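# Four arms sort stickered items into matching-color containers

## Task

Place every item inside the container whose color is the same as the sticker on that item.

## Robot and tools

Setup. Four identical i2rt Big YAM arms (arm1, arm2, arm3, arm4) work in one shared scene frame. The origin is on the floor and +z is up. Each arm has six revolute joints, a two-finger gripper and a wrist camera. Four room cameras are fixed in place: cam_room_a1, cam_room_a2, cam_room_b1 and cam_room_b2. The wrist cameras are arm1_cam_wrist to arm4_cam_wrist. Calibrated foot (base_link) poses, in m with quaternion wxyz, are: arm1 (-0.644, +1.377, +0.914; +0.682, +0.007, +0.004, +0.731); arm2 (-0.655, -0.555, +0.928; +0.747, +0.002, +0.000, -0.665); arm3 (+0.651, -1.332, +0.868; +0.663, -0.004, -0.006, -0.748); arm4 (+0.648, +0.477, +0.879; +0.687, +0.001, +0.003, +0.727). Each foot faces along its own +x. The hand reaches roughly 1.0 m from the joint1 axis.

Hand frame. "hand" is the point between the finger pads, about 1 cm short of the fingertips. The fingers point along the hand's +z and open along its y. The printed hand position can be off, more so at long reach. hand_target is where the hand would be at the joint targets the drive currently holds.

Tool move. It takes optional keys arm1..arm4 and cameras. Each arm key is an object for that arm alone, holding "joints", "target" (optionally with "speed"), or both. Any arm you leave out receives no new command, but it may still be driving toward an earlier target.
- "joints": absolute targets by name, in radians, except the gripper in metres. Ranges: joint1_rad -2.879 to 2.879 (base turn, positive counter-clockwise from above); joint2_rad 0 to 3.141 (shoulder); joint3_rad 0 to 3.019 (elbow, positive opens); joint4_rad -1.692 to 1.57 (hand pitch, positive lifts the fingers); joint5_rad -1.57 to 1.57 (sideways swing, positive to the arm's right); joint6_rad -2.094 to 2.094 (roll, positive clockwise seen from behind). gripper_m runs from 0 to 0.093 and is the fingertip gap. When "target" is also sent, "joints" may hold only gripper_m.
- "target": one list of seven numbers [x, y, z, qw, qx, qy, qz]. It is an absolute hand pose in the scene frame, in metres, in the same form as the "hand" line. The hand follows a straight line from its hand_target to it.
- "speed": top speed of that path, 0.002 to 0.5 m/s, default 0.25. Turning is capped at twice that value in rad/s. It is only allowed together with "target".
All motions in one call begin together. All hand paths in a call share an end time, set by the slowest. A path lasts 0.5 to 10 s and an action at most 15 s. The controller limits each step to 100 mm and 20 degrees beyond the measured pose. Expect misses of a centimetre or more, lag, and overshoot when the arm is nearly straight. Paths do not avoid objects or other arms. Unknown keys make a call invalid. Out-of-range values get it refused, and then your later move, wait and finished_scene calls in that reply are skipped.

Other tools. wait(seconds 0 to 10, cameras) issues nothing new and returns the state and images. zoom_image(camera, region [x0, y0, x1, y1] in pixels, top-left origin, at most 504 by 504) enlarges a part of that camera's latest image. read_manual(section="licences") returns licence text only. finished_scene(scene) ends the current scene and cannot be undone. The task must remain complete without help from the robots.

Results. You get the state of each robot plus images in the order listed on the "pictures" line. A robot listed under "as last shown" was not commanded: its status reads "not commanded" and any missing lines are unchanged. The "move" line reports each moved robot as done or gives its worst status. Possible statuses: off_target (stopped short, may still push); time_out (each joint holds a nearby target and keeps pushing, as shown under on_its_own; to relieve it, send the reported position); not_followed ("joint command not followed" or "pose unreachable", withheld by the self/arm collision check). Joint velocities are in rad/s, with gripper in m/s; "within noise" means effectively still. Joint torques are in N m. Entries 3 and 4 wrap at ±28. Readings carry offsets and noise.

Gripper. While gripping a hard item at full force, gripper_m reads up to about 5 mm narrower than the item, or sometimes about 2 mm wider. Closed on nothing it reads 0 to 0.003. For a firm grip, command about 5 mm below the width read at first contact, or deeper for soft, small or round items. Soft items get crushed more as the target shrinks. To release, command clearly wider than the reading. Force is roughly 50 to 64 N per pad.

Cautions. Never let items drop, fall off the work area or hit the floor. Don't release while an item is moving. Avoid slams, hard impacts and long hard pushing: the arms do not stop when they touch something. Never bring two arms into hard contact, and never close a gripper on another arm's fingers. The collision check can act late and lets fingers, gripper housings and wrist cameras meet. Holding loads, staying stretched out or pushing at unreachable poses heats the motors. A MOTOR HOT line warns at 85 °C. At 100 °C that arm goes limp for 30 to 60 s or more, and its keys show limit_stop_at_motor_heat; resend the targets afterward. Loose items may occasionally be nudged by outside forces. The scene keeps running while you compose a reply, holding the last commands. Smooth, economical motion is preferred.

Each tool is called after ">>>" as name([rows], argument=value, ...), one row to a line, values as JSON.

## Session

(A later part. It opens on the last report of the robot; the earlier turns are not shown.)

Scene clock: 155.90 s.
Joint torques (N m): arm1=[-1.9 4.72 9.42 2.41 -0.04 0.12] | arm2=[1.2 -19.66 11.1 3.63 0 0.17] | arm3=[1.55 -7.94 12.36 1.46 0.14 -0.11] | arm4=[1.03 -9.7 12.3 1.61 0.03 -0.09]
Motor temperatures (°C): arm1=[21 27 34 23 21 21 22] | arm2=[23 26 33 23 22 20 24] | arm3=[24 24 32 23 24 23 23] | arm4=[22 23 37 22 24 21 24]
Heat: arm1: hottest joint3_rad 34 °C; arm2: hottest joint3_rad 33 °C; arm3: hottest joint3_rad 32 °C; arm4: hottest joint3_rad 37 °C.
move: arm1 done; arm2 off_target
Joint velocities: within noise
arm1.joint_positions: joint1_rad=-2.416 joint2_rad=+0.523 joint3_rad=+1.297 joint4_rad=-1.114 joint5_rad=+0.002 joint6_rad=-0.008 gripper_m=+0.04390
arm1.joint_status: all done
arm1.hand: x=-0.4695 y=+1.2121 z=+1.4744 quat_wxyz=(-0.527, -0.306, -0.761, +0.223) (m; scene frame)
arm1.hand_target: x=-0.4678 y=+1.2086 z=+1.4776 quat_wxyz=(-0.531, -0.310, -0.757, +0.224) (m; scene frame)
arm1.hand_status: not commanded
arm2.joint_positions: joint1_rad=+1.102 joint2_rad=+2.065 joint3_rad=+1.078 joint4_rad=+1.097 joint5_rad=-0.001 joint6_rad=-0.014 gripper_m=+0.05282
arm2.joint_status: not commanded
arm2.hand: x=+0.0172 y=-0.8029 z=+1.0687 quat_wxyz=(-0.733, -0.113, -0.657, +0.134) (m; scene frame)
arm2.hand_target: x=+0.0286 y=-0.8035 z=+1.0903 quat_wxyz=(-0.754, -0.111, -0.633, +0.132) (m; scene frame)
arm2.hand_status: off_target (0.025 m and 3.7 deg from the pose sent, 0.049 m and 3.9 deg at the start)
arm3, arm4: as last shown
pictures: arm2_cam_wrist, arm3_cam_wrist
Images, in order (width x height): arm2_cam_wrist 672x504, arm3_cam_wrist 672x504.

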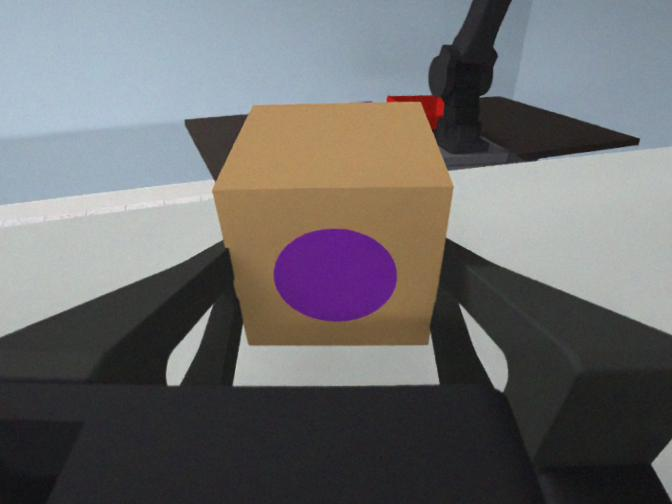

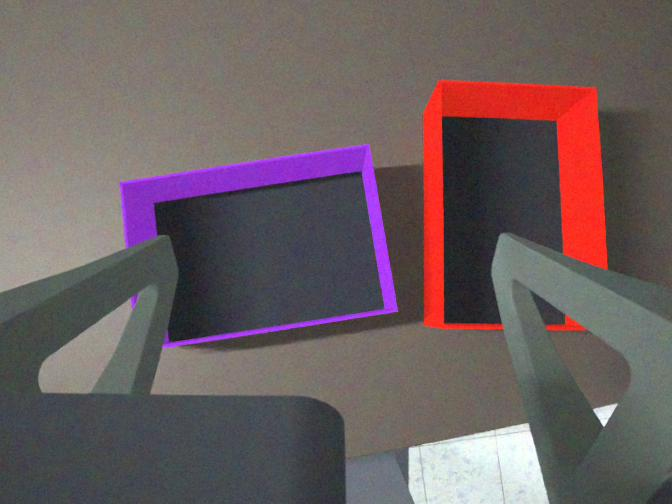

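>>> move(arm1={"joints":{"joint2_rad":0.749,"joint3_rad":0.447,"joint4_rad":0.127}}, arm2={"target":[0.03,-0.804,1.068,0.7545,0.1111,0.6331,-0.1324],"speed":0.1}, cameras=[])

>>> move(arm1={"target":[-0.006,0.746,1.16,0.5944,0.2919,0.7082,-0.2450],"speed":0.25}, arm2={"target":[0.03,-0.804,1.045,0.7545,0.1111,0.6331,-0.1324],"speed":0.02}, cameras=["arm2_cam_wrist","arm1_cam_wrist"])

Scene clock: 163.20 s.
Joint torques (N m): arm1=[-2.43 -1.26 12.34 2.88 -0.01 0.13] | arm2=[1.32 -18.67 11.17 3.64 0 0.17] | arm3=[1.61 -7.94 12.34 1.43 0.13 -0.11] | arm4=[1.49 -9.76 12.07 1.65 0.08 -0.11]
Motor temperatures (°C): arm1=[21 27 33 23 21 21 22] | arm2=[23 27 33 23 22 20 24] | arm3=[24 24 32 23 24 23 23] | arm4=[22 23 38 22 24 21 24]
Heat: arm1: hottest joint3_rad 33 °C; arm2: hottest joint3_rad 33 °C; arm3: hottest joint3_rad 32 °C; arm4: hottest joint3_rad 38 °C.
move: arm1 done; arm2 off_target
Joint velocities: within noise
arm1.joint_positions: joint1_rad=-2.416 joint2_rad=+0.761 joint3_rad=+0.439 joint4_rad=+0.101 joint5_rad=+0.002 joint6_rad=-0.008 gripper_m=+0.04390
arm1.joint_status: all done
arm1.hand: x=-0.3571 y=+1.0979 z=+1.1748 quat_wxyz=(-0.571, -0.292, -0.728, +0.241) (m; scene frame)
arm1.hand_target: x=-0.3580 y=+1.0956 z=+1.1904 quat_wxyz=(-0.588, -0.291, -0.713, +0.247) (m; scene frame)
arm1.hand_status: not commanded
arm2.joint_positions: joint1_rad=+1.102 joint2_rad=+2.101 joint3_rad=+1.078 joint4_rad=+1.142 joint5_rad=-0.001 joint6_rad=-0.014 gripper_m=+0.05282
arm2.joint_status: not commanded
arm2.hand: x=+0.0161 y=-0.8024 z=+1.0543 quat_wxyz=(-0.736, -0.113, -0.654, +0.135) (m; scene frame)
arm2.hand_target: x=+0.0288 y=-0.8036 z=+1.0681 quat_wxyz=(-0.754, -0.111, -0.633, +0.132) (m; scene frame)
arm2.hand_status: off_target (0.020 m and 3.2 deg from the pose sent, 0.013 m and 3.7 deg at the start)
arm3, arm4: as last shown
pictures: none
No camera images: "cameras" was empty.

Scene clock: 165.87 s.
Joint torques (N m): arm1=[-2.02 -19.84 17.95 1.55 -0.02 0.12] | arm2=[1.14 -15.62 10.15 3.62 0.01 0.17] | arm3=[1.38 -8.06 12.31 1.43 0.14 -0.11] | arm4=[1.61 -9.7 12.25 1.47 0.07 -0.09]
Motor temperatures (°C): arm1=[21 27 34 23 21 21 22] | arm2=[23 27 33 23 22 20 24] | arm3=[24 24 32 23 24 23 23] | arm4=[22 23 38 22 24 21 24]
Heat: arm1: hottest joint3_rad 34 °C; arm2: hottest joint3_rad 33 °C; arm3: hottest joint3_rad 32 °C; arm4: hottest joint3_rad 38 °C.
move: arm1 off_target; arm2 off_target
Joint velocities: within noise
arm1.joint_positions: joint1_rad=-2.416 joint2_rad=+2.136 joint3_rad=+1.761 joint4_rad=+0.155 joint5_rad=-0.001 joint6_rad=+0.000 gripper_m=+0.04390
arm1.joint_status: not commanded
arm1.hand: x=-0.0148 y=+0.7614 z=+1.1228 quat_wxyz=(-0.573, -0.294, -0.727, +0.238) (m; scene frame)
arm1.hand_target: x=-0.0090 y=+0.7489 z=+1.1602 quat_wxyz=(-0.595, -0.292, -0.708, +0.245) (m; scene frame)
arm1.hand_status: off_target (0.041 m and 3.4 deg from the pose sent, 0.497 m and 3.6 deg at the start)
arm2.joint_positions: joint1_rad=+1.102 joint2_rad=+2.116 joint3_rad=+1.097 joint4_rad=+1.187 joint5_rad=-0.001 joint6_rad=-0.014 gripper_m=+0.05282
arm2.joint_status: not commanded
arm2.hand: x=+0.0196 y=-0.8037 z=+1.0628 quat_wxyz=(-0.751, -0.110, -0.636, +0.137) (m; scene frame)
arm2.hand_target: x=+0.0286 y=-0.8035 z=+1.0448 quat_wxyz=(-0.754, -0.111, -0.634, +0.132) (m; scene frame)
arm2.hand_status: off_target (0.021 m and 0.8 deg from the pose sent, 0.017 m and 3.2 deg at the start)
arm3, arm4: as last shown
pictures: arm1_cam_wrist, arm2_cam_wrist
Images, in order (width x height): arm1_cam_wrist 672x504, arm2_cam_wrist 672x504.

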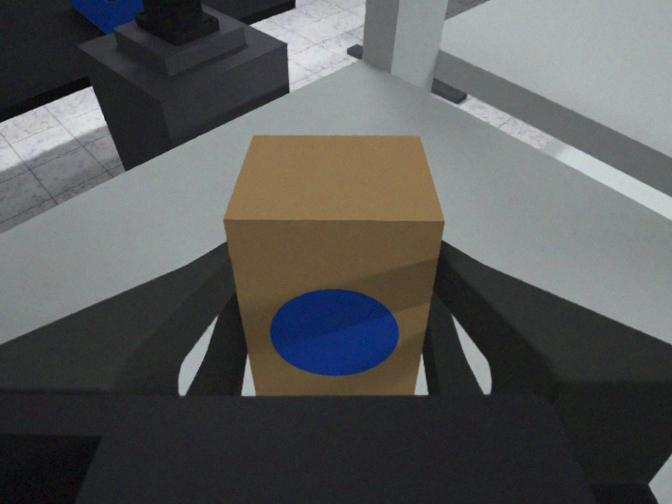

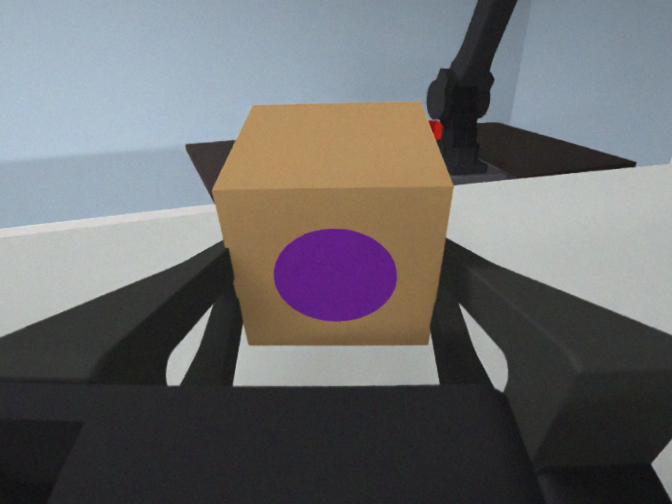

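>>> move(arm2={"target":[0.03,-0.804,1.11,0.6331,0.1324,0.7545,-0.1111],"speed":0.2}, arm1={"target":[-0.009,0.747,1.09,0.5944,0.2919,0.7082,-0.2450],"speed":0.1}, cameras=[])

>>> move(arm2={"target":[0.03,-0.804,1.065,0.6331,0.1324,0.7545,-0.1111],"speed":0.1}, arm1={"target":[-0.009,0.747,1.065,0.5944,0.2919,0.7082,-0.2450],"speed":0.06}, cameras=["arm1_cam_wrist","arm2_cam_wrist"])

Scene clock: 190.03 s.
Joint torques (N m): arm1=[-2.49 -20.37 12.15 2.89 -0.07 0.12] | arm2=[1.2 -20.54 13.59 2.11 0.08 0.17] | arm3=[1.44 -7.94 12.3 1.43 0.13 -0.12] | arm4=[0.91 -9.29 12.11 1.52 0.05 -0.1]
Motor temperatures (°C): arm1=[21 27 39 23 21 21 22] | arm2=[23 27 32 23 22 20 24] | arm3=[24 24 32 23 24 23 23] | arm4=[22 23 38 22 24 21 24]
Heat: arm1: hottest joint3_rad 39 °C; arm2: hottest joint3_rad 32 °C; arm3: hottest joint3_rad 32 °C; arm4: hottest joint3_rad 38 °C.
move: arm1 done; arm2 off_target
Joint velocities: within noise
arm1.joint_positions: joint1_rad=-2.416 joint2_rad=+2.210 joint3_rad=+1.761 joint4_rad=+0.258 joint5_rad=-0.002 joint6_rad=+0.000 gripper_m=+0.04390
arm1.joint_status: not commanded
arm1.hand: x=-0.0079 y=+0.7543 z=+1.0835 quat_wxyz=(-0.583, -0.291, -0.719, +0.242) (m; scene frame)
arm1.hand_target: x=-0.0093 y=+0.7472 z=+1.0901 quat_wxyz=(-0.594, -0.292, -0.708, +0.245) (m; scene frame)
arm1.hand_status: done (0.010 m and 1.8 deg from the pose sent, 0.036 m and 3.4 deg at the start)
arm2.joint_positions: joint1_rad=+1.102 joint2_rad=+1.874 joint3_rad=+1.097 joint4_rad=+0.548 joint5_rad=-0.001 joint6_rad=-0.014 gripper_m=+0.05282
arm2.joint_status: not commanded
arm2.hand: x=+0.0125 y=-0.8012 z=+1.0764 quat_wxyz=(-0.612, -0.133, -0.772, +0.111) (m; scene frame)
arm2.hand_target: x=+0.0278 y=-0.8032 z=+1.1104 quat_wxyz=(-0.633, -0.132, -0.754, +0.111) (m; scene frame)
arm2.hand_status: off_target (0.038 m and 3.1 deg from the pose sent, 0.048 m and 19.6 deg at the start)
arm3, arm4: as last shown
pictures: none
No camera images: "cameras" was empty.

Scene clock: 191.17 s.
Joint torques (N m): arm1=[-2.55 -20.6 11.44 2.82 -0.07 0.1] | arm2=[1.2 -18.49 11.67 3.75 0.07 0.16] | arm3=[1.49 -8 12.33 1.44 0.13 -0.11] | arm4=[1.08 -9.76 12.21 1.58 0.05 -0.12]
Motor temperatures (°C): arm1=[21 27 39 23 21 21 22] | arm2=[23 27 32 23 22 20 24] | arm3=[24 24 32 23 24 23 23] | arm4=[22 23 38 22 24 21 24]
Heat: arm1: hottest joint3_rad 39 °C; arm2: hottest joint3_rad 32 °C; arm3: hottest joint3_rad 32 °C; arm4: hottest joint3_rad 38 °C.
move: arm1 done; arm2 off_target
Joint velocities: within noise
arm1.joint_positions: joint1_rad=-2.416 joint2_rad=+2.243 joint3_rad=+1.754 joint4_rad=+0.304 joint5_rad=-0.002 joint6_rad=+0.000 gripper_m=+0.04390
arm1.joint_status: not commanded
arm1.hand: x=-0.0068 y=+0.7530 z=+1.0626 quat_wxyz=(-0.586, -0.290, -0.717, +0.243) (m; scene frame)
arm1.hand_target: x=-0.0092 y=+0.7471 z=+1.0651 quat_wxyz=(-0.594, -0.292, -0.708, +0.245) (m; scene frame)
arm1.hand_status: done (0.007 m and 1.5 deg from the pose sent, 0.020 m and 1.8 deg at the start)
arm2.joint_positions: joint1_rad=+1.102 joint2_rad=+1.932 joint3_rad=+1.097 joint4_rad=+0.612 joint5_rad=-0.001 joint6_rad=-0.014 gripper_m=+0.05282
arm2.joint_status: not commanded
arm2.hand: x=+0.0162 y=-0.8024 z=+1.0517 quat_wxyz=(-0.614, -0.132, -0.770, +0.112) (m; scene frame)
arm2.hand_target: x=+0.0290 y=-0.8036 z=+1.0651 quat_wxyz=(-0.633, -0.132, -0.755, +0.111) (m; scene frame)
arm2.hand_status: off_target (0.019 m and 2.8 deg from the pose sent, 0.021 m and 3.1 deg at the start)
arm3, arm4: as last shown
pictures: arm1_cam_wrist, arm2_cam_wrist
Images, in order (width x height): arm1_cam_wrist 672x504, arm2_cam_wrist 672x504.

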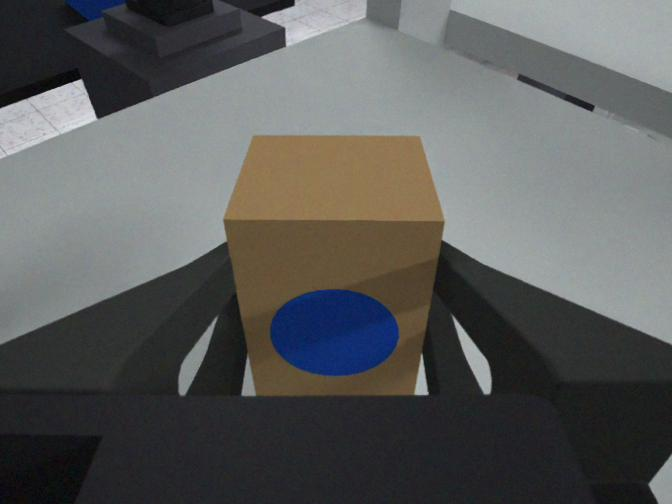

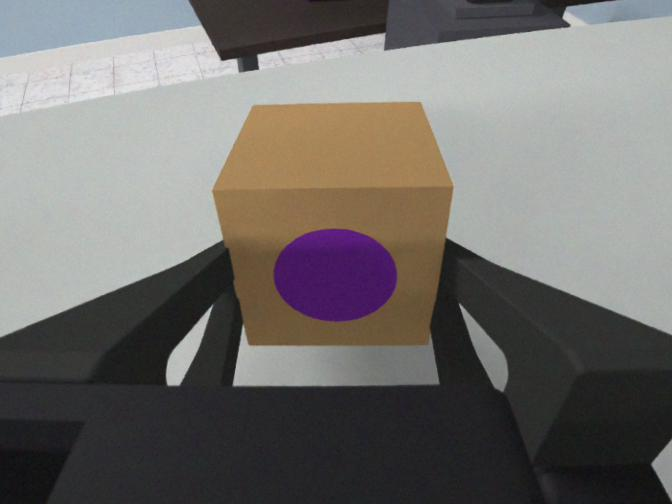

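>>> move(arm2={"target":[0.03,-0.804,1.045,0.6331,0.1324,0.7545,-0.1111],"speed":0.04}, arm1={"target":[-0.009,0.747,1.045,0.5944,0.2919,0.7082,-0.2450],"speed":0.04}, cameras=[])

>>> move(arm2={"target":[0.03,-0.804,1.03,0.6331,0.1324,0.7545,-0.1111],"speed":0.04}, arm1={"target":[-0.009,0.747,1.03,0.5944,0.2919,0.7082,-0.2450],"speed":0.04}, cameras=["arm1_cam_wrist","arm2_cam_wrist"])

Scene clock: 197.83 s.
Joint torques (N m): arm1=[-2.84 -20.54 10.99 2.76 0.01 0.14] | arm2=[1.2 -18.2 11.03 3.77 0.08 0.16] | arm3=[1.55 -8.12 12.34 1.44 0.12 -0.11] | arm4=[1.03 -9.17 12.05 1.72 0.05 -0.09]
Motor temperatures (°C): arm1=[21 28 38 23 21 21 22] | arm2=[23 27 32 23 22 20 24] | arm3=[24 24 32 23 24 23 23] | arm4=[22 23 39 22 24 21 24]
Heat: arm1: hottest joint3_rad 38 °C; arm2: hottest joint3_rad 32 °C; arm3: hottest joint3_rad 32 °C; arm4: hottest joint3_rad 39 °C.
move: arm1 done; arm2 off_target
Joint velocities: within noise
arm1.joint_positions: joint1_rad=-2.416 joint2_rad=+2.269 joint3_rad=+1.747 joint4_rad=+0.339 joint5_rad=-0.002 joint6_rad=+0.000 gripper_m=+0.04390
arm1.joint_status: not commanded
arm1.hand: x=-0.0068 y=+0.7527 z=+1.0437 quat_wxyz=(-0.586, -0.290, -0.717, +0.243) (m; scene frame)
arm1.hand_target: x=-0.0092 y=+0.7471 z=+1.0451 quat_wxyz=(-0.594, -0.292, -0.708, +0.245) (m; scene frame)
arm1.hand_status: done (0.006 m and 1.4 deg from the pose sent, 0.019 m and 1.5 deg at the start)
arm2.joint_positions: joint1_rad=+1.102 joint2_rad=+1.966 joint3_rad=+1.097 joint4_rad=+0.657 joint5_rad=-0.001 joint6_rad=-0.014 gripper_m=+0.05282
arm2.joint_status: not commanded
arm2.hand: x=+0.0180 y=-0.8031 z=+1.0387 quat_wxyz=(-0.618, -0.132, -0.767, +0.113) (m; scene frame)
arm2.hand_target: x=+0.0293 y=-0.8038 z=+1.0451 quat_wxyz=(-0.633, -0.132, -0.755, +0.111) (m; scene frame)
arm2.hand_status: off_target (0.014 m and 2.2 deg from the pose sent, 0.015 m and 2.8 deg at the start)
arm3, arm4: as last shown
pictures: none
No camera images: "cameras" was empty.

Scene clock: 198.80 s.
Joint torques (N m): arm1=[-2.61 -20.07 10.73 2.58 0.02 0.13] | arm2=[1.26 -17.73 10.71 3.6 0.07 0.17] | arm3=[1.44 -8.06 12.34 1.43 0.14 -0.12] | arm4=[1.14 -9.58 12.26 1.62 0.06 -0.11]
Motor temperatures (°C): arm1=[21 28 38 23 21 21 22] | arm2=[23 27 32 23 22 20 24] | arm3=[24 24 32 23 24 23 23] | arm4=[22 23 39 22 24 21 24]
Heat: arm1: hottest joint3_rad 38 °C; arm2: hottest joint3_rad 32 °C; arm3: hottest joint3_rad 32 °C; arm4: hottest joint3_rad 39 °C.
move: arm1 off_target; arm2 off_target
Joint velocities: within noise
arm1.joint_positions: joint1_rad=-2.416 joint2_rad=+2.282 joint3_rad=+1.747 joint4_rad=+0.368 joint5_rad=-0.002 joint6_rad=+0.001 gripper_m=+0.04390
arm1.joint_status: not commanded
arm1.hand: x=-0.0059 y=+0.7518 z=+1.0399 quat_wxyz=(-0.592, -0.288, -0.712, +0.245) (m; scene frame)
arm1.hand_target: x=-0.0092 y=+0.7472 z=+1.0301 quat_wxyz=(-0.594, -0.292, -0.708, +0.245) (m; scene frame)
arm1.hand_status: off_target (0.011 m and 0.7 deg from the pose sent, 0.015 m and 1.4 deg at the start)
arm2.joint_positions: joint1_rad=+1.102 joint2_rad=+1.991 joint3_rad=+1.097 joint4_rad=+0.694 joint5_rad=-0.001 joint6_rad=-0.013 gripper_m=+0.05282
arm2.joint_status: not commanded
arm2.hand: x=+0.0192 y=-0.8035 z=+1.0305 quat_wxyz=(-0.623, -0.131, -0.763, +0.113) (m; scene frame)
arm2.hand_target: x=+0.0294 y=-0.8038 z=+1.0300 quat_wxyz=(-0.633, -0.132, -0.755, +0.111) (m; scene frame)
arm2.hand_status: off_target (0.011 m and 1.5 deg from the pose sent, 0.015 m and 2.2 deg at the start)
arm3.joint_positions: joint1_rad=+1.596 joint2_rad=+1.111 joint3_rad=+1.209 joint4_rad=-0.901 joint5_rad=-0.003 joint6_rad=+0.007 gripper_m=+0.09398
arm3.joint_status: not commanded
arm3.hand: x=+1.1138 y=-1.3713 z=+1.2288 quat_wxyz=(-0.375, -0.045, -0.926, +0.022) (m; scene frame)
arm3.hand_target: x=+1.1205 y=-1.3701 z=+1.2424 quat_wxyz=(-0.386, -0.040, -0.922, +0.024) (m; scene frame)
arm3.hand_status: not commanded
arm4.joint_positions: joint1_rad=-1.504 joint2_rad=+1.126 joint3_rad=+1.199 joint4_rad=-0.914 joint5_rad=+0.001 joint6_rad=+0.014 gripper_m=+0.09398
arm4.joint_status: not commanded
arm4.hand: x=+1.1111 y=+0.5350 z=+1.2230 quat_wxyz=(-0.354, +0.051, -0.934, -0.023) (m; scene frame)
arm4.hand_target: x=+1.1179 y=+0.5381 z=+1.2503 quat_wxyz=(-0.382, +0.059, -0.922, -0.023) (m; scene frame)
arm4.hand_status: not commanded
pictures: arm1_cam_wrist, arm2_cam_wrist
Images, in order (width x height): arm1_cam_wrist 672x504, arm2_cam_wrist 672x504.

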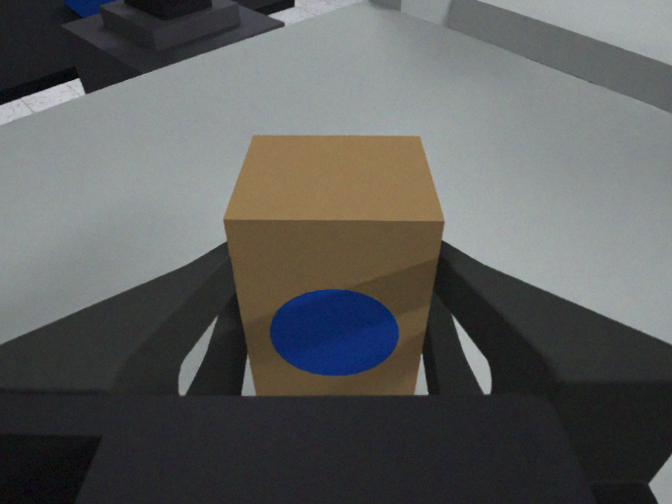

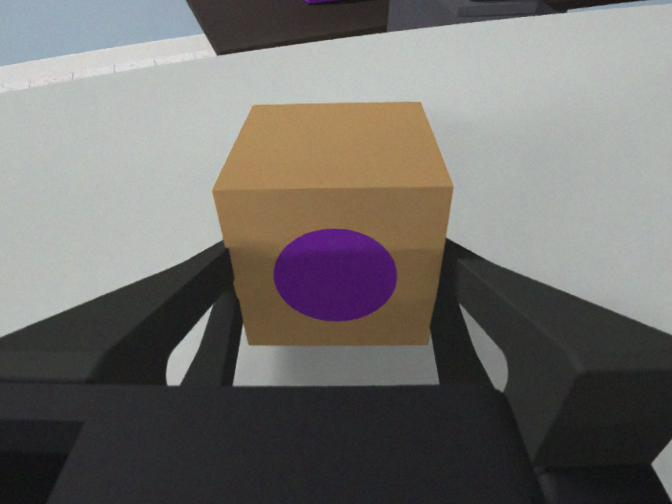

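>>> move(arm2={"target":[0.03,-0.804,1.015,0.6331,0.1324,0.7545,-0.1111],"speed":0.03}, arm1={"target":[-0.009,0.747,1.024,0.5944,0.2919,0.7082,-0.2450],"speed":0.03}, cameras=["arm2_cam_wrist","cam_room_a1"])

Scene clock: 203.43 s.
Joint torques (N m): arm1=[-2.2 -19.43 10.48 2.63 -0.03 0.12] | arm2=[1.14 -16.56 10.4 3.17 0.08 0.17] | arm3=[1.49 -7.94 12.33 1.44 0.12 -0.11] | arm4=[0.91 -9.29 12.3 1.61 0.06 -0.1]
Motor temperatures (°C): arm1=[21 27 38 23 21 21 22] | arm2=[23 27 32 23 22 20 25] | arm3=[24 24 32 23 24 23 23] | arm4=[22 23 39 22 24 21 24]
Heat: arm1: hottest joint3_rad 38 °C; arm2: hottest joint3_rad 32 °C; arm3: hottest joint3_rad 32 °C; arm4: hottest joint3_rad 39 °C.
move: arm1 off_target; arm2 off_target
Joint velocities: within noise
arm1.joint_positions: joint1_rad=-2.416 joint2_rad=+2.286 joint3_rad=+1.747 joint4_rad=+0.380 joint5_rad=-0.002 joint6_rad=+0.002 gripper_m=+0.04390
arm1.joint_status: not commanded
arm1.hand: x=-0.0055 y=+0.7514 z=+1.0395 quat_wxyz=(-0.595, -0.287, -0.709, +0.246) (m; scene frame)
arm1.hand_target: x=-0.0093 y=+0.7473 z=+1.0241 quat_wxyz=(-0.594, -0.292, -0.708, +0.245) (m; scene frame)
arm1.hand_status: off_target (0.016 m and 0.6 deg from the pose sent, 0.017 m and 0.7 deg at the start)
arm2.joint_positions: joint1_rad=+1.102 joint2_rad=+2.009 joint3_rad=+1.097 joint4_rad=+0.739 joint5_rad=-0.001 joint6_rad=-0.013 gripper_m=+0.05282
arm2.joint_status: not commanded
arm2.hand: x=+0.0206 y=-0.8040 z=+1.0282 quat_wxyz=(-0.633, -0.130, -0.755, +0.115) (m; scene frame)
arm2.hand_target: x=+0.0291 y=-0.8037 z=+1.0149 quat_wxyz=(-0.633, -0.133, -0.755, +0.111) (m; scene frame)
arm2.hand_status: off_target (0.016 m and 0.5 deg from the pose sent, 0.019 m and 1.5 deg at the start)
arm3, arm4: as last shown
pictures: arm2_cam_wrist, cam_room_a1
Images, in order (width x height): arm2_cam_wrist 672x504, cam_room_a1 672x504.

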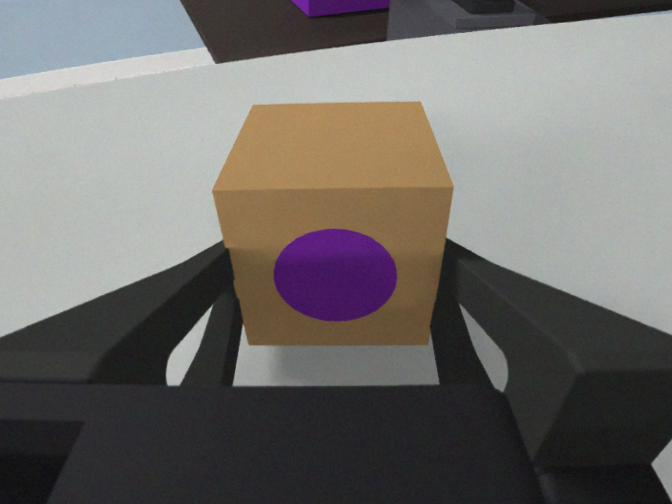

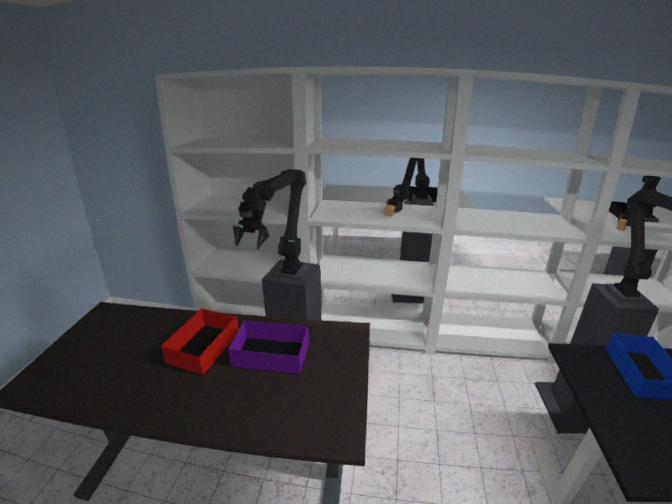

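>>> move(arm2={"target":[0.029,-0.8037,1.026,0.6331,0.1324,0.7545,-0.1111],"joints":{"gripper_m":0.064},"speed":0.03}, arm1={"target":[-0.009,0.747,1.037,0.5944,0.2919,0.7082,-0.2450],"joints":{"gripper_m":0.056},"speed":0.03}, arm3={"joints":{"joint2_rad":0.53,"joint3_rad":1.3,"joint4_rad":-1.1}}, arm4={"joints":{"joint2_rad":0.53,"joint3_rad":1.3,"joint4_rad":-1.1}}, cameras=["arm2_cam_wrist","arm1_cam_wrist"])

Scene clock: 211.67 s.
Joint torques (N m): arm1=[-1.85 -21.42 10.88 1.91 0.04 0.08] | arm2=[1.08 -19.08 10.29 2.22 0.07 0.16] | arm3=[1.55 2.26 9.05 1.51 0.12 -0.12] | arm4=[1.03 2.78 8.05 1.03 0.03 -0.06]
Motor temperatures (°C): arm1=[21 27 37 23 21 21 22] | arm2=[23 27 32 23 22 20 24] | arm3=[24 24 33 23 24 23 23] | arm4=[22 23 39 22 24 21 24]
Heat: arm1: hottest joint3_rad 37 °C; arm2: hottest joint3_rad 32 °C; arm3: hottest joint3_rad 33 °C; arm4: hottest joint3_rad 39 °C.
move: arm1 done; arm2 done; arm3 done; arm4 done
Joint velocities: within noise
arm1.joint_positions: joint1_rad=-2.416 joint2_rad=+2.286 joint3_rad=+1.747 joint4_rad=+0.380 joint5_rad=-0.002 joint6_rad=+0.002 gripper_m=+0.05596
arm1.joint_status: all done
arm1.hand: x=-0.0055 y=+0.7514 z=+1.0395 quat_wxyz=(-0.595, -0.287, -0.709, +0.246) (m; scene frame)
arm1.hand_target: x=-0.0091 y=+0.7470 z=+1.0370 quat_wxyz=(-0.594, -0.292, -0.708, +0.245) (m; scene frame)
arm1.hand_status: done (0.006 m and 0.6 deg from the pose sent, 0.006 m and 0.6 deg at the start)
arm2.joint_positions: joint1_rad=+1.102 joint2_rad=+2.011 joint3_rad=+1.097 joint4_rad=+0.739 joint5_rad=-0.001 joint6_rad=-0.013 gripper_m=+0.06393
arm2.joint_status: all done
arm2.hand: x=+0.0205 y=-0.8040 z=+1.0269 quat_wxyz=(-0.632, -0.130, -0.755, +0.115) (m; scene frame)
arm2.hand_target: x=+0.0286 y=-0.8036 z=+1.0260 quat_wxyz=(-0.633, -0.132, -0.755, +0.111) (m; scene frame)
arm2.hand_status: done (0.009 m and 0.5 deg from the pose sent, 0.009 m and 0.6 deg at the start)
arm3.joint_positions: joint1_rad=+1.596 joint2_rad=+0.532 joint3_rad=+1.286 joint4_rad=-1.093 joint5_rad=-0.003 joint6_rad=+0.007 gripper_m=+0.09398
arm3.joint_status: all done
arm3.hand: x=+0.8894 y=-1.3470 z=+1.4287 quat_wxyz=(-0.578, -0.037, -0.815, +0.030) (m; scene frame)
arm3.hand_target: x=+0.8857 y=-1.3459 z=+1.4347 quat_wxyz=(-0.581, -0.033, -0.812, +0.032) (m; scene frame)
arm3.hand_status: not commanded
arm4.joint_positions: joint1_rad=-1.504 joint2_rad=+0.525 joint3_rad=+1.290 joint4_rad=-1.088 joint5_rad=+0.001 joint6_rad=+0.014 gripper_m=+0.09398
arm4.joint_status: all done
arm4.hand: x=+0.8858 y=+0.5078 z=+1.4435 quat_wxyz=(-0.581, +0.045, -0.812, -0.038) (m; scene frame)
arm4.hand_target: x=+0.8851 y=+0.5089 z=+1.4447 quat_wxyz=(-0.578, +0.053, -0.813, -0.036) (m; scene frame)
arm4.hand_status: not commanded
pictures: arm1_cam_wrist, arm2_cam_wrist
Images, in order (width x height): arm1_cam_wrist 672x504, arm2_cam_wrist 672x504.

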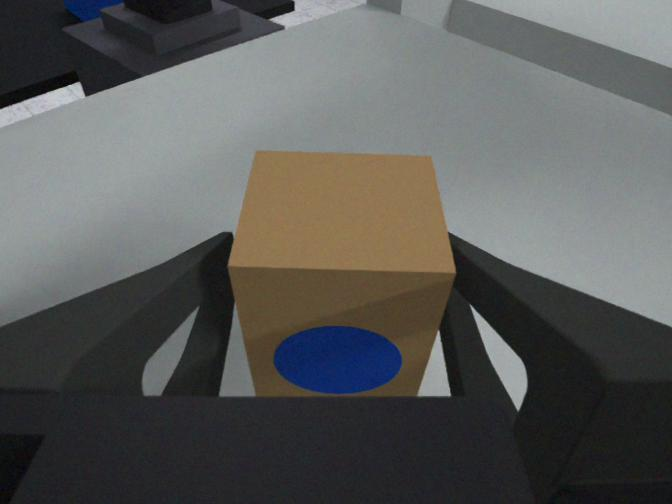

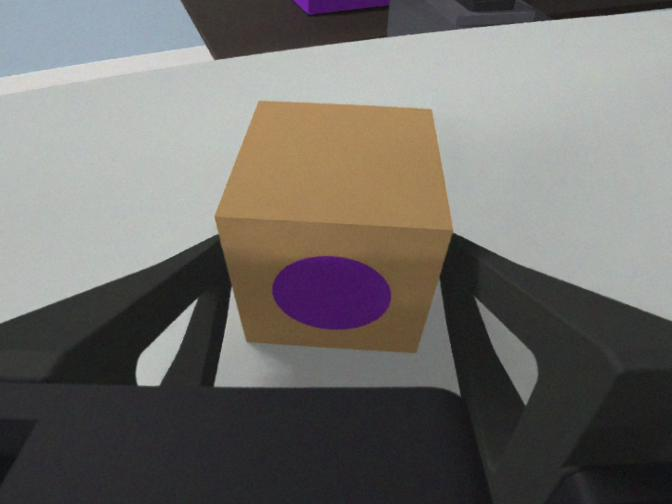

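>>> move(arm2={"target":[-0.279,-0.691,1.07,0.6331,0.1324,0.7545,-0.1111],"joints":{"gripper_m":0.09},"speed":0.2}, arm1={"target":[-0.33,1.065,1.07,0.5944,0.2919,0.7082,-0.2450],"joints":{"gripper_m":0.075},"speed":0.2}, arm3={"joints":{"joint1_rad":-2.13}}, arm4={"joints":{"joint1_rad":0.9}}, cameras=["arm3_cam_wrist","arm4_cam_wrist","arm1_cam_wrist","arm2_cam_wrist"])

Scene clock: 223.73 s.
Joint torques (N m): arm1=[-2.67 -4.54 8.12 1.61 -0.09 -0.01] | arm2=[1.44 -6.77 6.87 1.96 0.15 0.16] | arm3=[0.56 2.02 9.2 1.47 -0.01 -0.11] | arm4=[1.03 2.9 8.01 1.06 0.07 -0.08]
Motor temperatures (°C): arm1=[21 27 36 23 21 21 22] | arm2=[23 27 32 23 22 20 24] | arm3=[24 24 33 23 24 23 23] | arm4=[22 22 39 22 24 21 24]
Heat: arm1: hottest joint3_rad 36 °C; arm2: hottest joint3_rad 32 °C; arm3: hottest joint3_rad 33 °C; arm4: hottest joint3_rad 39 °C.
move: arm1 done; arm2 done; arm3 done; arm4 done
Joint velocities: within noise
arm1.joint_positions: joint1_rad=-2.417 joint2_rad=+1.279 joint3_rad=+0.317 joint4_rad=+0.800 joint5_rad=-0.006 joint6_rad=+0.012 gripper_m=+0.07493
arm1.joint_status: all done
arm1.hand: x=-0.3277 y=+1.0692 z=+1.0680 quat_wxyz=(-0.596, -0.290, -0.709, +0.241) (m; scene frame)
arm1.hand_target: x=-0.3301 y=+1.0650 z=+1.0700 quat_wxyz=(-0.594, -0.292, -0.708, +0.245) (m; scene frame)
arm1.hand_status: done (0.005 m and 0.5 deg from the pose sent, 0.452 m and 0.6 deg at the start)
arm2.joint_positions: joint1_rad=+1.104 joint2_rad=+1.229 joint3_rad=+0.214 joint4_rad=+0.860 joint5_rad=+0.003 joint6_rad=-0.011 gripper_m=+0.08990
arm2.joint_status: all done
arm2.hand: x=-0.2769 y=-0.6951 z=+1.0757 quat_wxyz=(-0.640, -0.130, -0.748, +0.117) (m; scene frame)
arm2.hand_target: x=-0.2790 y=-0.6910 z=+1.0700 quat_wxyz=(-0.633, -0.132, -0.754, +0.111) (m; scene frame)
arm2.hand_status: done (0.007 m and 1.2 deg from the pose sent, 0.323 m and 0.5 deg at the start)
arm3.joint_positions: joint1_rad=-2.119 joint2_rad=+0.532 joint3_rad=+1.286 joint4_rad=-1.093 joint5_rad=+0.001 joint6_rad=+0.006 gripper_m=+0.09403
arm3.joint_status: all done
arm3.hand: x=+0.4622 y=-1.1746 z=+1.4259 quat_wxyz=(+0.183, -0.772, +0.274, +0.544) (m; scene frame)
arm3.hand_target: x=+0.4667 y=-1.1748 z=+1.4319 quat_wxyz=(+0.189, -0.769, +0.275, +0.546) (m; scene frame)
arm3.hand_status: not commanded
arm4.joint_positions: joint1_rad=+0.897 joint2_rad=+0.525 joint3_rad=+1.290 joint4_rad=-1.088 joint5_rad=+0.000 joint6_rad=+0.013 gripper_m=+0.09402
arm4.joint_status: all done
arm4.hand: x=+0.4577 y=+0.6169 z=+1.4452 quat_wxyz=(-0.172, +0.771, -0.253, -0.559) (m; scene frame)
arm4.hand_target: x=+0.4577 y=+0.6159 z=+1.4464 quat_wxyz=(-0.174, +0.775, -0.247, -0.556) (m; scene frame)
arm4.hand_status: not commanded
pictures: arm1_cam_wrist, arm2_cam_wrist, arm3_cam_wrist, arm4_cam_wrist
Images, in order (width x height): arm1_cam_wrist 672x504, arm2_cam_wrist 672x504, arm3_cam_wrist 672x504, arm4_cam_wrist 672x504.

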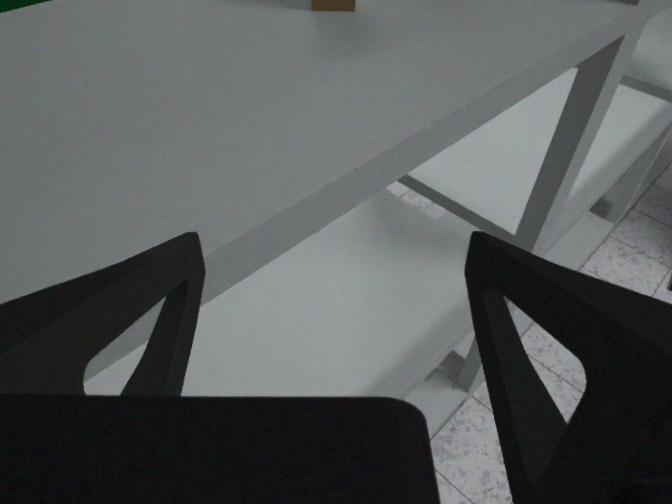

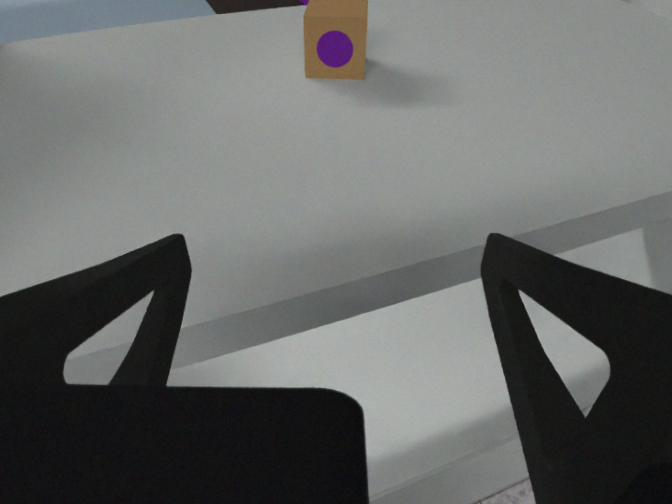

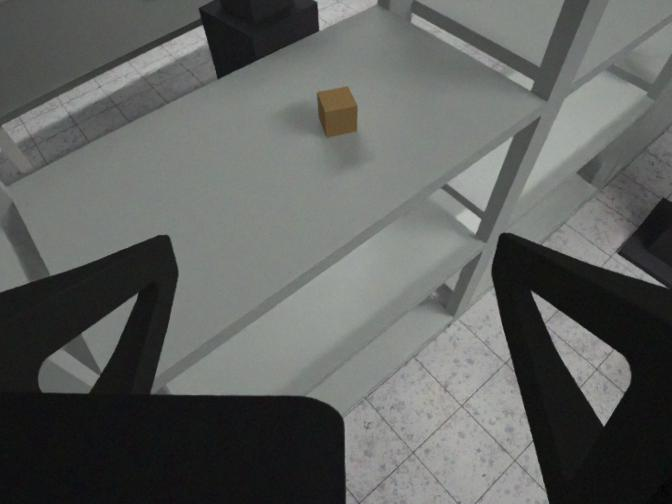

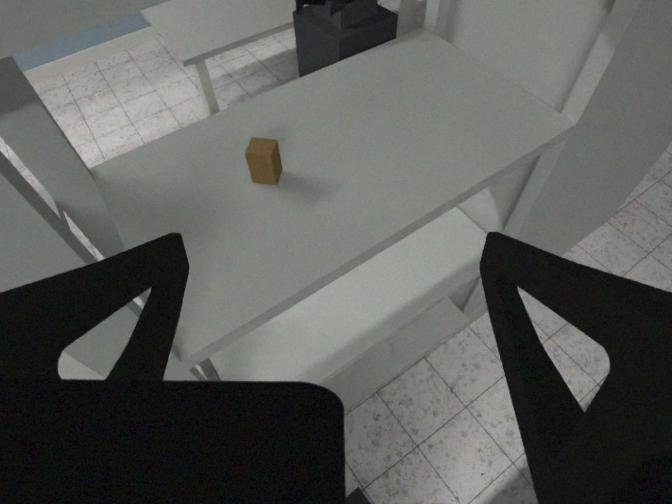

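>>> move(arm1={"joints":{"joint2_rad":0.53,"joint3_rad":1.3,"joint4_rad":-1.1,"joint5_rad":0,"joint6_rad":0}}, arm2={"joints":{"joint2_rad":0.53,"joint3_rad":1.3,"joint4_rad":-1.1,"joint5_rad":0,"joint6_rad":0}}, arm3={"joints":{"joint2_rad":0.749,"joint3_rad":0.447,"joint4_rad":0.127}}, arm4={"joints":{"joint1_rad":1.115,"joint2_rad":0.749,"joint3_rad":0.447,"joint4_rad":0.127}}, cameras=[])

>>> move(arm3={"target":[0.118,-0.840,1.1,0.1057,-0.7813,0.1378,0.5995],"speed":0.25}, arm4={"target":[0.085,0.662,1.1,0.2231,-0.7382,0.2908,0.5664],"speed":0.25}, cameras=["arm3_cam_wrist","arm4_cam_wrist"])

Scene clock: 236.90 s.
Joint torques (N m): arm1=[-2.67 4.37 10.97 1.5 0.06 -0.02] | arm2=[1.44 1.55 12.92 1.92 -0.16 0.18] | arm3=[0.44 -3.78 9.4 2.59 -0.02 -0.11] | arm4=[0.73 -3.96 9.68 2.25 0.08 -0.09]
Motor temperatures (°C): arm1=[21 27 35 23 21 21 22] | arm2=[23 26 31 22 22 20 24] | arm3=[24 24 33 23 24 23 23] | arm4=[22 22 39 22 24 21 24]
Heat: arm1: hottest joint3_rad 35 °C; arm2: hottest joint3_rad 31 °C; arm3: hottest joint3_rad 33 °C; arm4: hottest joint3_rad 39 °C.
move: arm1 done; arm2 done; arm3 done; arm4 done
Joint velocities: within noise
arm1.joint_positions: joint1_rad=-2.417 joint2_rad=+0.534 joint3_rad=+1.281 joint4_rad=-1.089 joint5_rad=-0.002 joint6_rad=+0.008 gripper_m=+0.07493
arm1.joint_status: all done
arm1.hand: x=-0.4623 y=+1.2058 z=+1.4696 quat_wxyz=(-0.528, -0.311, -0.760, +0.217) (m; scene frame)
arm1.hand_target: x=-0.4685 y=+1.2078 z=+1.4775 quat_wxyz=(-0.530, -0.311, -0.756, +0.225) (m; scene frame)
arm1.hand_status: not commanded
arm2.joint_positions: joint1_rad=+1.104 joint2_rad=+0.527 joint3_rad=+1.260 joint4_rad=-1.085 joint5_rad=+0.003 joint6_rad=-0.011 gripper_m=+0.08990
arm2.joint_status: all done
arm2.hand: x=-0.4277 y=-0.6415 z=+1.4789 quat_wxyz=(-0.563, -0.140, -0.808, +0.103) (m; scene frame)
arm2.hand_target: x=-0.4336 y=-0.6365 z=+1.4950 quat_wxyz=(-0.573, -0.139, -0.802, +0.097) (m; scene frame)
arm2.hand_status: not commanded
arm3.joint_positions: joint1_rad=-2.119 joint2_rad=+0.756 joint3_rad=+0.449 joint4_rad=+0.109 joint5_rad=+0.001 joint6_rad=+0.006 gripper_m=+0.09403
arm3.joint_status: all done
arm3.hand: x=+0.3386 y=-1.0805 z=+1.1393 quat_wxyz=(+0.201, -0.732, +0.260, +0.597) (m; scene frame)
arm3.hand_target: x=+0.3417 y=-1.0775 z=+1.1454 quat_wxyz=(+0.209, -0.724, +0.259, +0.604) (m; scene frame)
arm3.hand_status: not commanded
arm4.joint_positions: joint1_rad=+1.115 joint2_rad=+0.760 joint3_rad=+0.442 joint4_rad=+0.107 joint5_rad=+0.000 joint6_rad=+0.013 gripper_m=+0.09402
arm4.joint_status: all done
arm4.hand: x=+0.2831 y=+0.6331 z=+1.1499 quat_wxyz=(-0.119, +0.760, -0.161, -0.619) (m; scene frame)
arm4.hand_target: x=+0.2830 y=+0.6333 z=+1.1618 quat_wxyz=(-0.126, +0.750, -0.153, -0.631) (m; scene frame)
arm4.hand_status: not commanded
pictures: none
No camera images: "cameras" was empty.

Scene clock: 238.90 s.
Joint torques (N m): arm1=[-2.37 3.43 11 1.5 0.09 -0.04] | arm2=[1.55 1.61 12.89 1.94 -0.15 0.18] | arm3=[0.62 -19.08 12.59 1.47 -0.21 -0.14] | arm4=[0.97 -12.22 10.69 1.25 0.36 0.17]
Motor temperatures (°C): arm1=[21 27 35 23 21 21 22] | arm2=[23 26 31 22 22 20 24] | arm3=[24 24 33 23 24 23 23] | arm4=[22 22 39 22 24 21 24]
Heat: arm1: hottest joint3_rad 35 °C; arm2: hottest joint3_rad 31 °C; arm3: hottest joint3_rad 33 °C; arm4: hottest joint3_rad 39 °C.
move: arm3 off_target; arm4 off_target
Joint velocities: within noise
arm1, arm2: as last shown
arm2.hand: x=-0.4278 y=-0.6415 z=+1.4788 quat_wxyz=(-0.563, -0.140, -0.808, +0.103) (m; scene frame)
arm2.hand_target: x=-0.4336 y=-0.6365 z=+1.4949 quat_wxyz=(-0.573, -0.139, -0.802, +0.097) (m; scene frame)
arm3.joint_positions: joint1_rad=-2.289 joint2_rad=+1.769 joint3_rad=+1.225 joint4_rad=+0.216 joint5_rad=-0.479 joint6_rad=-0.142 gripper_m=+0.09403
arm3.joint_status: not commanded
arm3.hand: x=+0.1214 y=-0.8572 z=+1.0778 quat_wxyz=(+0.091, -0.791, +0.144, +0.588) (m; scene frame)
arm3.hand_target: x=+0.1191 y=-0.8411 z=+1.1001 quat_wxyz=(+0.106, -0.781, +0.138, +0.599) (m; scene frame)
arm3.hand_status: off_target (0.028 m and 2.5 deg from the pose sent, 0.329 m and 18.7 deg at the start)
arm4.joint_positions: joint1_rad=+1.353 joint2_rad=+1.503 joint3_rad=+0.839 joint4_rad=+0.321 joint5_rad=+0.569 joint6_rad=+0.154 gripper_m=+0.09402
arm4.joint_status: not commanded
arm4.hand: x=+0.1003 y=+0.6618 z=+1.0850 quat_wxyz=(-0.229, +0.749, -0.284, -0.553) (m; scene frame)
arm4.hand_target: x=+0.0859 y=+0.6617 z=+1.1002 quat_wxyz=(-0.223, +0.738, -0.291, -0.567) (m; scene frame)
arm4.hand_status: off_target (0.021 m and 2.2 deg from the pose sent, 0.206 m and 20.2 deg at the start)
pictures: arm3_cam_wrist, arm4_cam_wrist
Images, in order (width x height): arm3_cam_wrist 672x504, arm4_cam_wrist 672x504.

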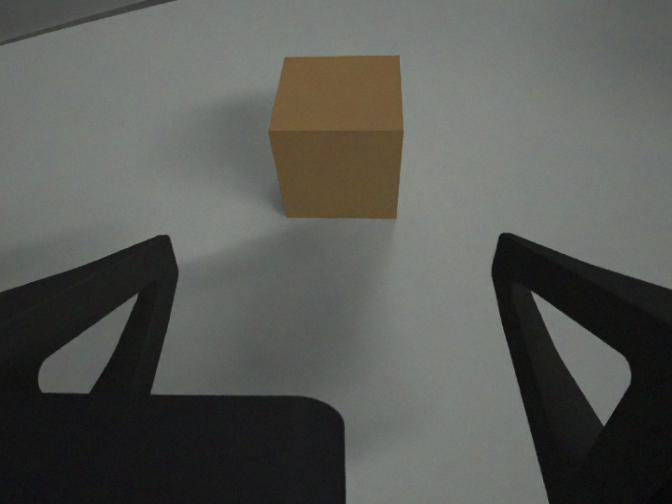

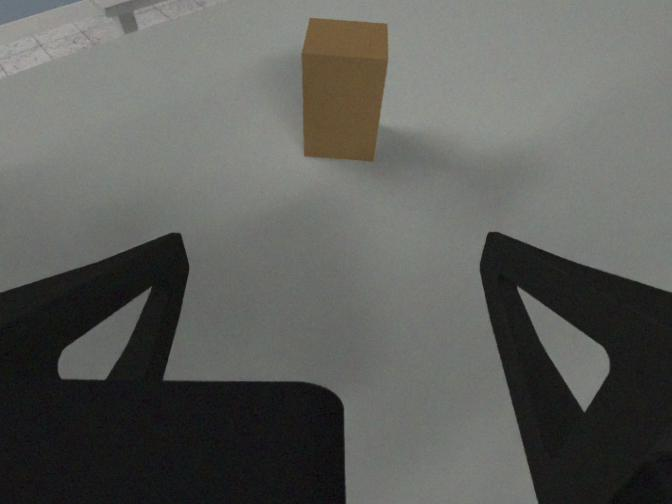

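>>> move(arm3={"target":[0.065,-0.820,1.05,0.1057,-0.7813,0.1378,0.5995],"speed":0.2}, arm4={"target":[0.035,0.707,1.045,0.2231,-0.7382,0.2908,0.5664],"speed":0.2}, cameras=[])

>>> move(arm3={"target":[0.019,-0.803,1.045,0.1057,-0.7813,0.1378,0.5995],"speed":0.1}, arm4={"target":[-0.026,0.763,1.045,0.2231,-0.7382,0.2908,0.5664],"speed":0.1}, cameras=["arm3_cam_wrist","arm4_cam_wrist"])

Scene clock: 254.57 s.
Joint torques (N m): arm1=[-2.55 3.78 11.21 1.35 0.11 -0.04] | arm2=[1.44 1.55 12.92 1.94 -0.16 0.18] | arm3=[2.26 -20.78 12.55 2.22 -0.18 0.02] | arm4=[1.32 -16.44 10.09 2.13 0.09 -0.05]
Motor temperatures (°C): arm1=[21 26 35 23 21 21 22] | arm2=[23 26 32 22 22 20 23] | arm3=[24 24 33 23 24 23 23] | arm4=[22 22 38 22 24 21 24]
Heat: arm1: hottest joint3_rad 35 °C; arm2: hottest joint3_rad 32 °C; arm3: hottest joint3_rad 33 °C; arm4: hottest joint3_rad 38 °C.
move: arm3 off_target; arm4 off_target
Joint velocities: within noise
arm1, arm2: as last shown
arm3.joint_positions: joint1_rad=-2.271 joint2_rad=+1.941 joint3_rad=+1.345 joint4_rad=+0.261 joint5_rad=-0.440 joint6_rad=-0.145 gripper_m=+0.09401
arm3.joint_status: not commanded
arm3.hand: x=+0.0832 y=-0.8260 z=+1.0284 quat_wxyz=(+0.100, -0.794, +0.149, +0.582) (m; scene frame)
arm3.hand_target: x=+0.0664 y=-0.8215 z=+1.0504 quat_wxyz=(+0.106, -0.781, +0.138, +0.600) (m; scene frame)
arm3.hand_status: off_target (0.029 m and 2.9 deg from the pose sent, 0.073 m and 2.5 deg at the start)
arm4.joint_positions: joint1_rad=+1.284 joint2_rad=+1.739 joint3_rad=+0.950 joint4_rad=+0.431 joint5_rad=+0.507 joint6_rad=+0.154 gripper_m=+0.09402
arm4.joint_status: not commanded
arm4.hand: x=+0.0529 y=+0.7037 z=+1.0241 quat_wxyz=(-0.225, +0.753, -0.294, -0.545) (m; scene frame)
arm4.hand_target: x=+0.0365 y=+0.7066 z=+1.0453 quat_wxyz=(-0.223, +0.738, -0.291, -0.566) (m; scene frame)
arm4.hand_status: off_target (0.028 m and 3.0 deg from the pose sent, 0.089 m and 2.2 deg at the start)
pictures: none
No camera images: "cameras" was empty.

Scene clock: 255.93 s.
Joint torques (N m): arm1=[-2.2 3.84 11.17 1.43 0.14 -0.07] | arm2=[1.49 1.49 12.88 1.94 -0.16 0.18] | arm3=[2.37 -21.95 13.07 1.46 0.02 0.03] | arm4=[0.62 -17.55 10.74 1.09 0.05 -0.08]
Motor temperatures (°C): arm1=[21 26 35 23 21 21 22] | arm2=[23 26 32 22 22 20 23] | arm3=[24 24 33 23 24 23 23] | arm4=[22 22 38 22 24 21 24]
Heat: arm1: hottest joint3_rad 35 °C; arm2: hottest joint3_rad 32 °C; arm3: hottest joint3_rad 33 °C; arm4: hottest joint3_rad 38 °C.
move: arm3 off_target; arm4 off_target
Joint velocities: within noise
arm1, arm2: as last shown
arm3.joint_positions: joint1_rad=-2.241 joint2_rad=+2.042 joint3_rad=+1.506 joint4_rad=+0.227 joint5_rad=-0.413 joint6_rad=-0.135 gripper_m=+0.09401
arm3.joint_status: not commanded
arm3.hand: x=+0.0370 y=-0.8066 z=+1.0311 quat_wxyz=(+0.104, -0.788, +0.144, +0.589) (m; scene frame)
arm3.hand_target: x=+0.0202 y=-0.8042 z=+1.0453 quat_wxyz=(+0.106, -0.781, +0.138, +0.600) (m; scene frame)
arm3.hand_status: off_target (0.023 m and 1.6 deg from the pose sent, 0.070 m and 2.9 deg at the start)
arm4.joint_positions: joint1_rad=+1.219 joint2_rad=+1.874 joint3_rad=+1.183 joint4_rad=+0.391 joint5_rad=+0.439 joint6_rad=+0.134 gripper_m=+0.09402
arm4.joint_status: not commanded
arm4.hand: x=-0.0127 y=+0.7559 z=+1.0416 quat_wxyz=(-0.219, +0.739, -0.295, -0.565) (m; scene frame)
arm4.hand_target: x=-0.0251 y=+0.7627 z=+1.0450 quat_wxyz=(-0.223, +0.738, -0.291, -0.566) (m; scene frame)
arm4.hand_status: off_target (0.015 m and 0.7 deg from the pose sent, 0.101 m and 3.0 deg at the start)
pictures: arm3_cam_wrist, arm4_cam_wrist
Images, in order (width x height): arm3_cam_wrist 672x504, arm4_cam_wrist 672x504.

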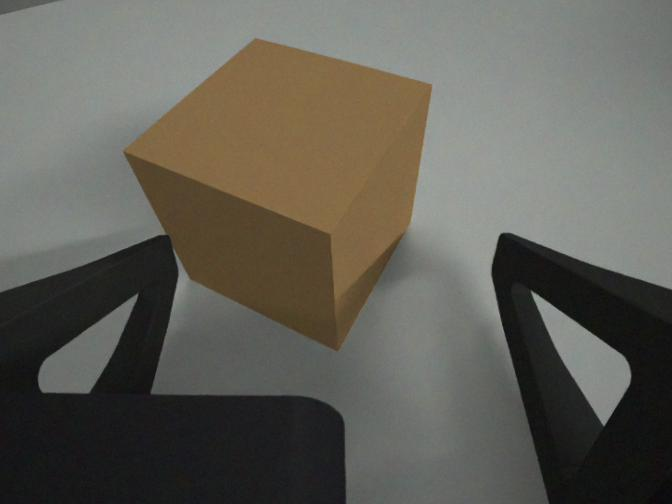

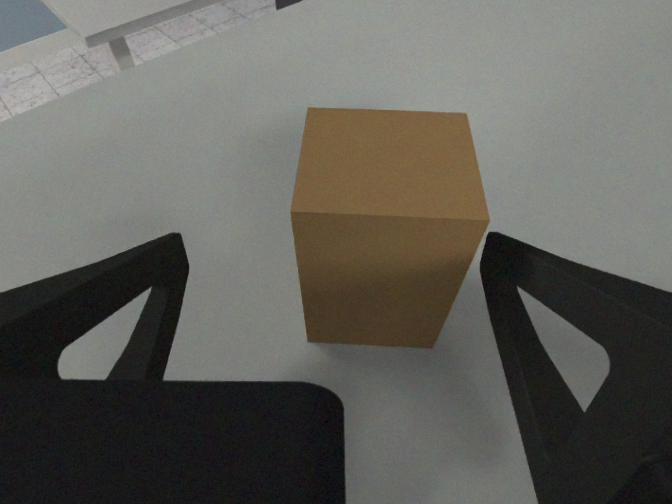

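>>> move(arm3={"target":[0.115,-0.840,1.09,0.1057,-0.7813,0.1378,0.5995],"speed":0.2}, arm4={"joints":{"gripper_m":0.03}}, cameras=[])

>>> move(arm3={"target":[0.095,-0.900,1.10,0.2476,-0.7248,0.3227,0.5561],"speed":0.25}, arm4={"target":[-0.02,0.762,1.12,0.2231,-0.7382,0.2908,0.5664],"speed":0.2}, cameras=["arm3_cam_wrist","arm4_cam_wrist"])

Scene clock: 276.60 s.
Joint torques (N m): arm1=[-2.61 3.78 11.12 1.44 0.11 -0.05] | arm2=[1.44 1.61 12.88 1.95 -0.16 0.18] | arm3=[0.97 -19.6 8.17 1.94 -0.19 -0.13] | arm4=[0.62 -17.96 10.71 0.99 0.06 -0.11]
Motor temperatures (°C): arm1=[21 26 34 23 21 21 22] | arm2=[23 25 32 22 22 20 23] | arm3=[24 26 33 23 24 23 23] | arm4=[22 24 40 22 24 21 24]
Heat: arm1: hottest joint3_rad 34 °C; arm2: hottest joint3_rad 32 °C; arm3: hottest joint3_rad 33 °C; arm4: hottest joint3_rad 40 °C.
move: arm3 done; arm4 off_target
Joint velocities: within noise
arm1, arm2: as last shown
arm3.joint_positions: joint1_rad=-2.292 joint2_rad=+1.792 joint3_rad=+1.280 joint4_rad=+0.227 joint5_rad=-0.476 joint6_rad=-0.141 gripper_m=+0.09401
arm3.joint_status: not commanded
arm3.hand: x=+0.1118 y=-0.8418 z=+1.0945 quat_wxyz=(+0.104, -0.780, +0.139, +0.601) (m; scene frame)
arm3.hand_target: x=+0.1150 y=-0.8400 z=+1.0900 quat_wxyz=(+0.106, -0.781, +0.138, +0.599) (m; scene frame)
arm3.hand_status: done (0.006 m and 0.4 deg from the pose sent, 0.103 m and 1.6 deg at the start)
arm4.joint_positions: joint1_rad=+1.219 joint2_rad=+1.874 joint3_rad=+1.183 joint4_rad=+0.391 joint5_rad=+0.438 joint6_rad=+0.132 gripper_m=+0.04374
arm4.joint_status: gripper_m off_target (ended at +0.04377, target +0.03000)
arm4.hand: x=-0.0128 y=+0.7557 z=+1.0415 quat_wxyz=(-0.219, +0.739, -0.294, -0.564) (m; scene frame)
arm4.hand_target: x=-0.0252 y=+0.7625 z=+1.0451 quat_wxyz=(-0.223, +0.738, -0.291, -0.567) (m; scene frame)
arm4.hand_status: not commanded
pictures: none
No camera images: "cameras" was empty.

Scene clock: 278.30 s.
Joint torques (N m): arm1=[-2.84 4.42 11.15 1.51 0.08 -0.03] | arm2=[1.38 1.55 12.92 1.96 -0.15 0.18] | arm3=[1.79 -20.13 8.08 2.1 0.17 0.04] | arm4=[0.5 -20.37 11.78 1.06 0.12 -0.06]
Motor temperatures (°C): arm1=[21 25 34 23 21 21 22] | arm2=[23 25 32 22 22 20 23] | arm3=[24 26 33 23 24 23 23] | arm4=[22 24 40 22 24 21 25]
Heat: arm1: hottest joint3_rad 34 °C; arm2: hottest joint3_rad 32 °C; arm3: hottest joint3_rad 33 °C; arm4: hottest joint3_rad 40 °C.
move: arm3 off_target; arm4 off_target
Joint velocities: within noise
arm1, arm2: as last shown
arm3.joint_positions: joint1_rad=-2.054 joint2_rad=+1.721 joint3_rad=+1.170 joint4_rad=+0.275 joint5_rad=+0.230 joint6_rad=+0.044 gripper_m=+0.09401
arm3.joint_status: not commanded
arm3.hand: x=+0.0941 y=-0.8963 z=+1.0897 quat_wxyz=(+0.249, -0.731, +0.321, +0.548) (m; scene frame)
arm3.hand_target: x=+0.0949 y=-0.8999 z=+1.0999 quat_wxyz=(+0.247, -0.725, +0.323, +0.556) (m; scene frame)
arm3.hand_status: off_target (0.011 m and 1.2 deg from the pose sent, 0.061 m and 28.1 deg at the start)
arm4.joint_positions: joint1_rad=+1.219 joint2_rad=+1.791 joint3_rad=+1.227 joint4_rad=+0.217 joint5_rad=+0.438 joint6_rad=+0.132 gripper_m=+0.04374
arm4.joint_status: not commanded
arm4.hand: x=-0.0088 y=+0.7547 z=+1.0838 quat_wxyz=(-0.221, +0.754, -0.293, -0.546) (m; scene frame)
arm4.hand_target: x=-0.0181 y=+0.7612 z=+1.1204 quat_wxyz=(-0.223, +0.738, -0.291, -0.567) (m; scene frame)
arm4.hand_status: off_target (0.039 m and 3.0 deg from the pose sent, 0.079 m and 0.6 deg at the start)
pictures: arm3_cam_wrist, arm4_cam_wrist
Images, in order (width x height): arm3_cam_wrist 672x504, arm4_cam_wrist 672x504.

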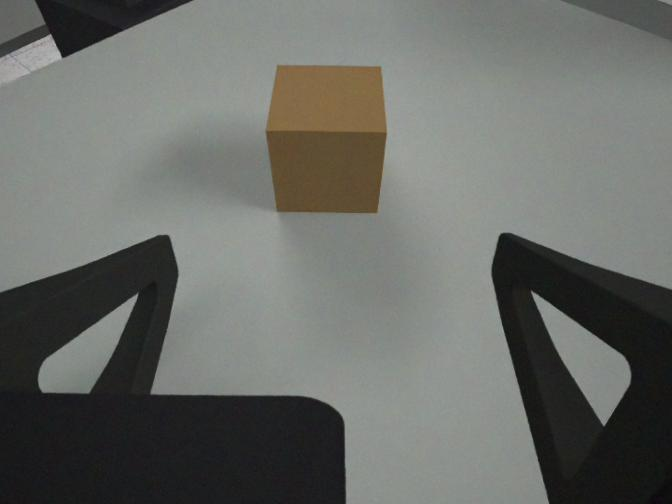

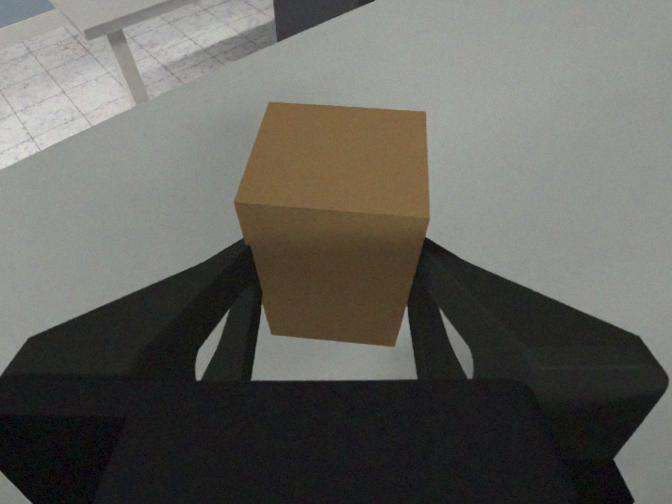

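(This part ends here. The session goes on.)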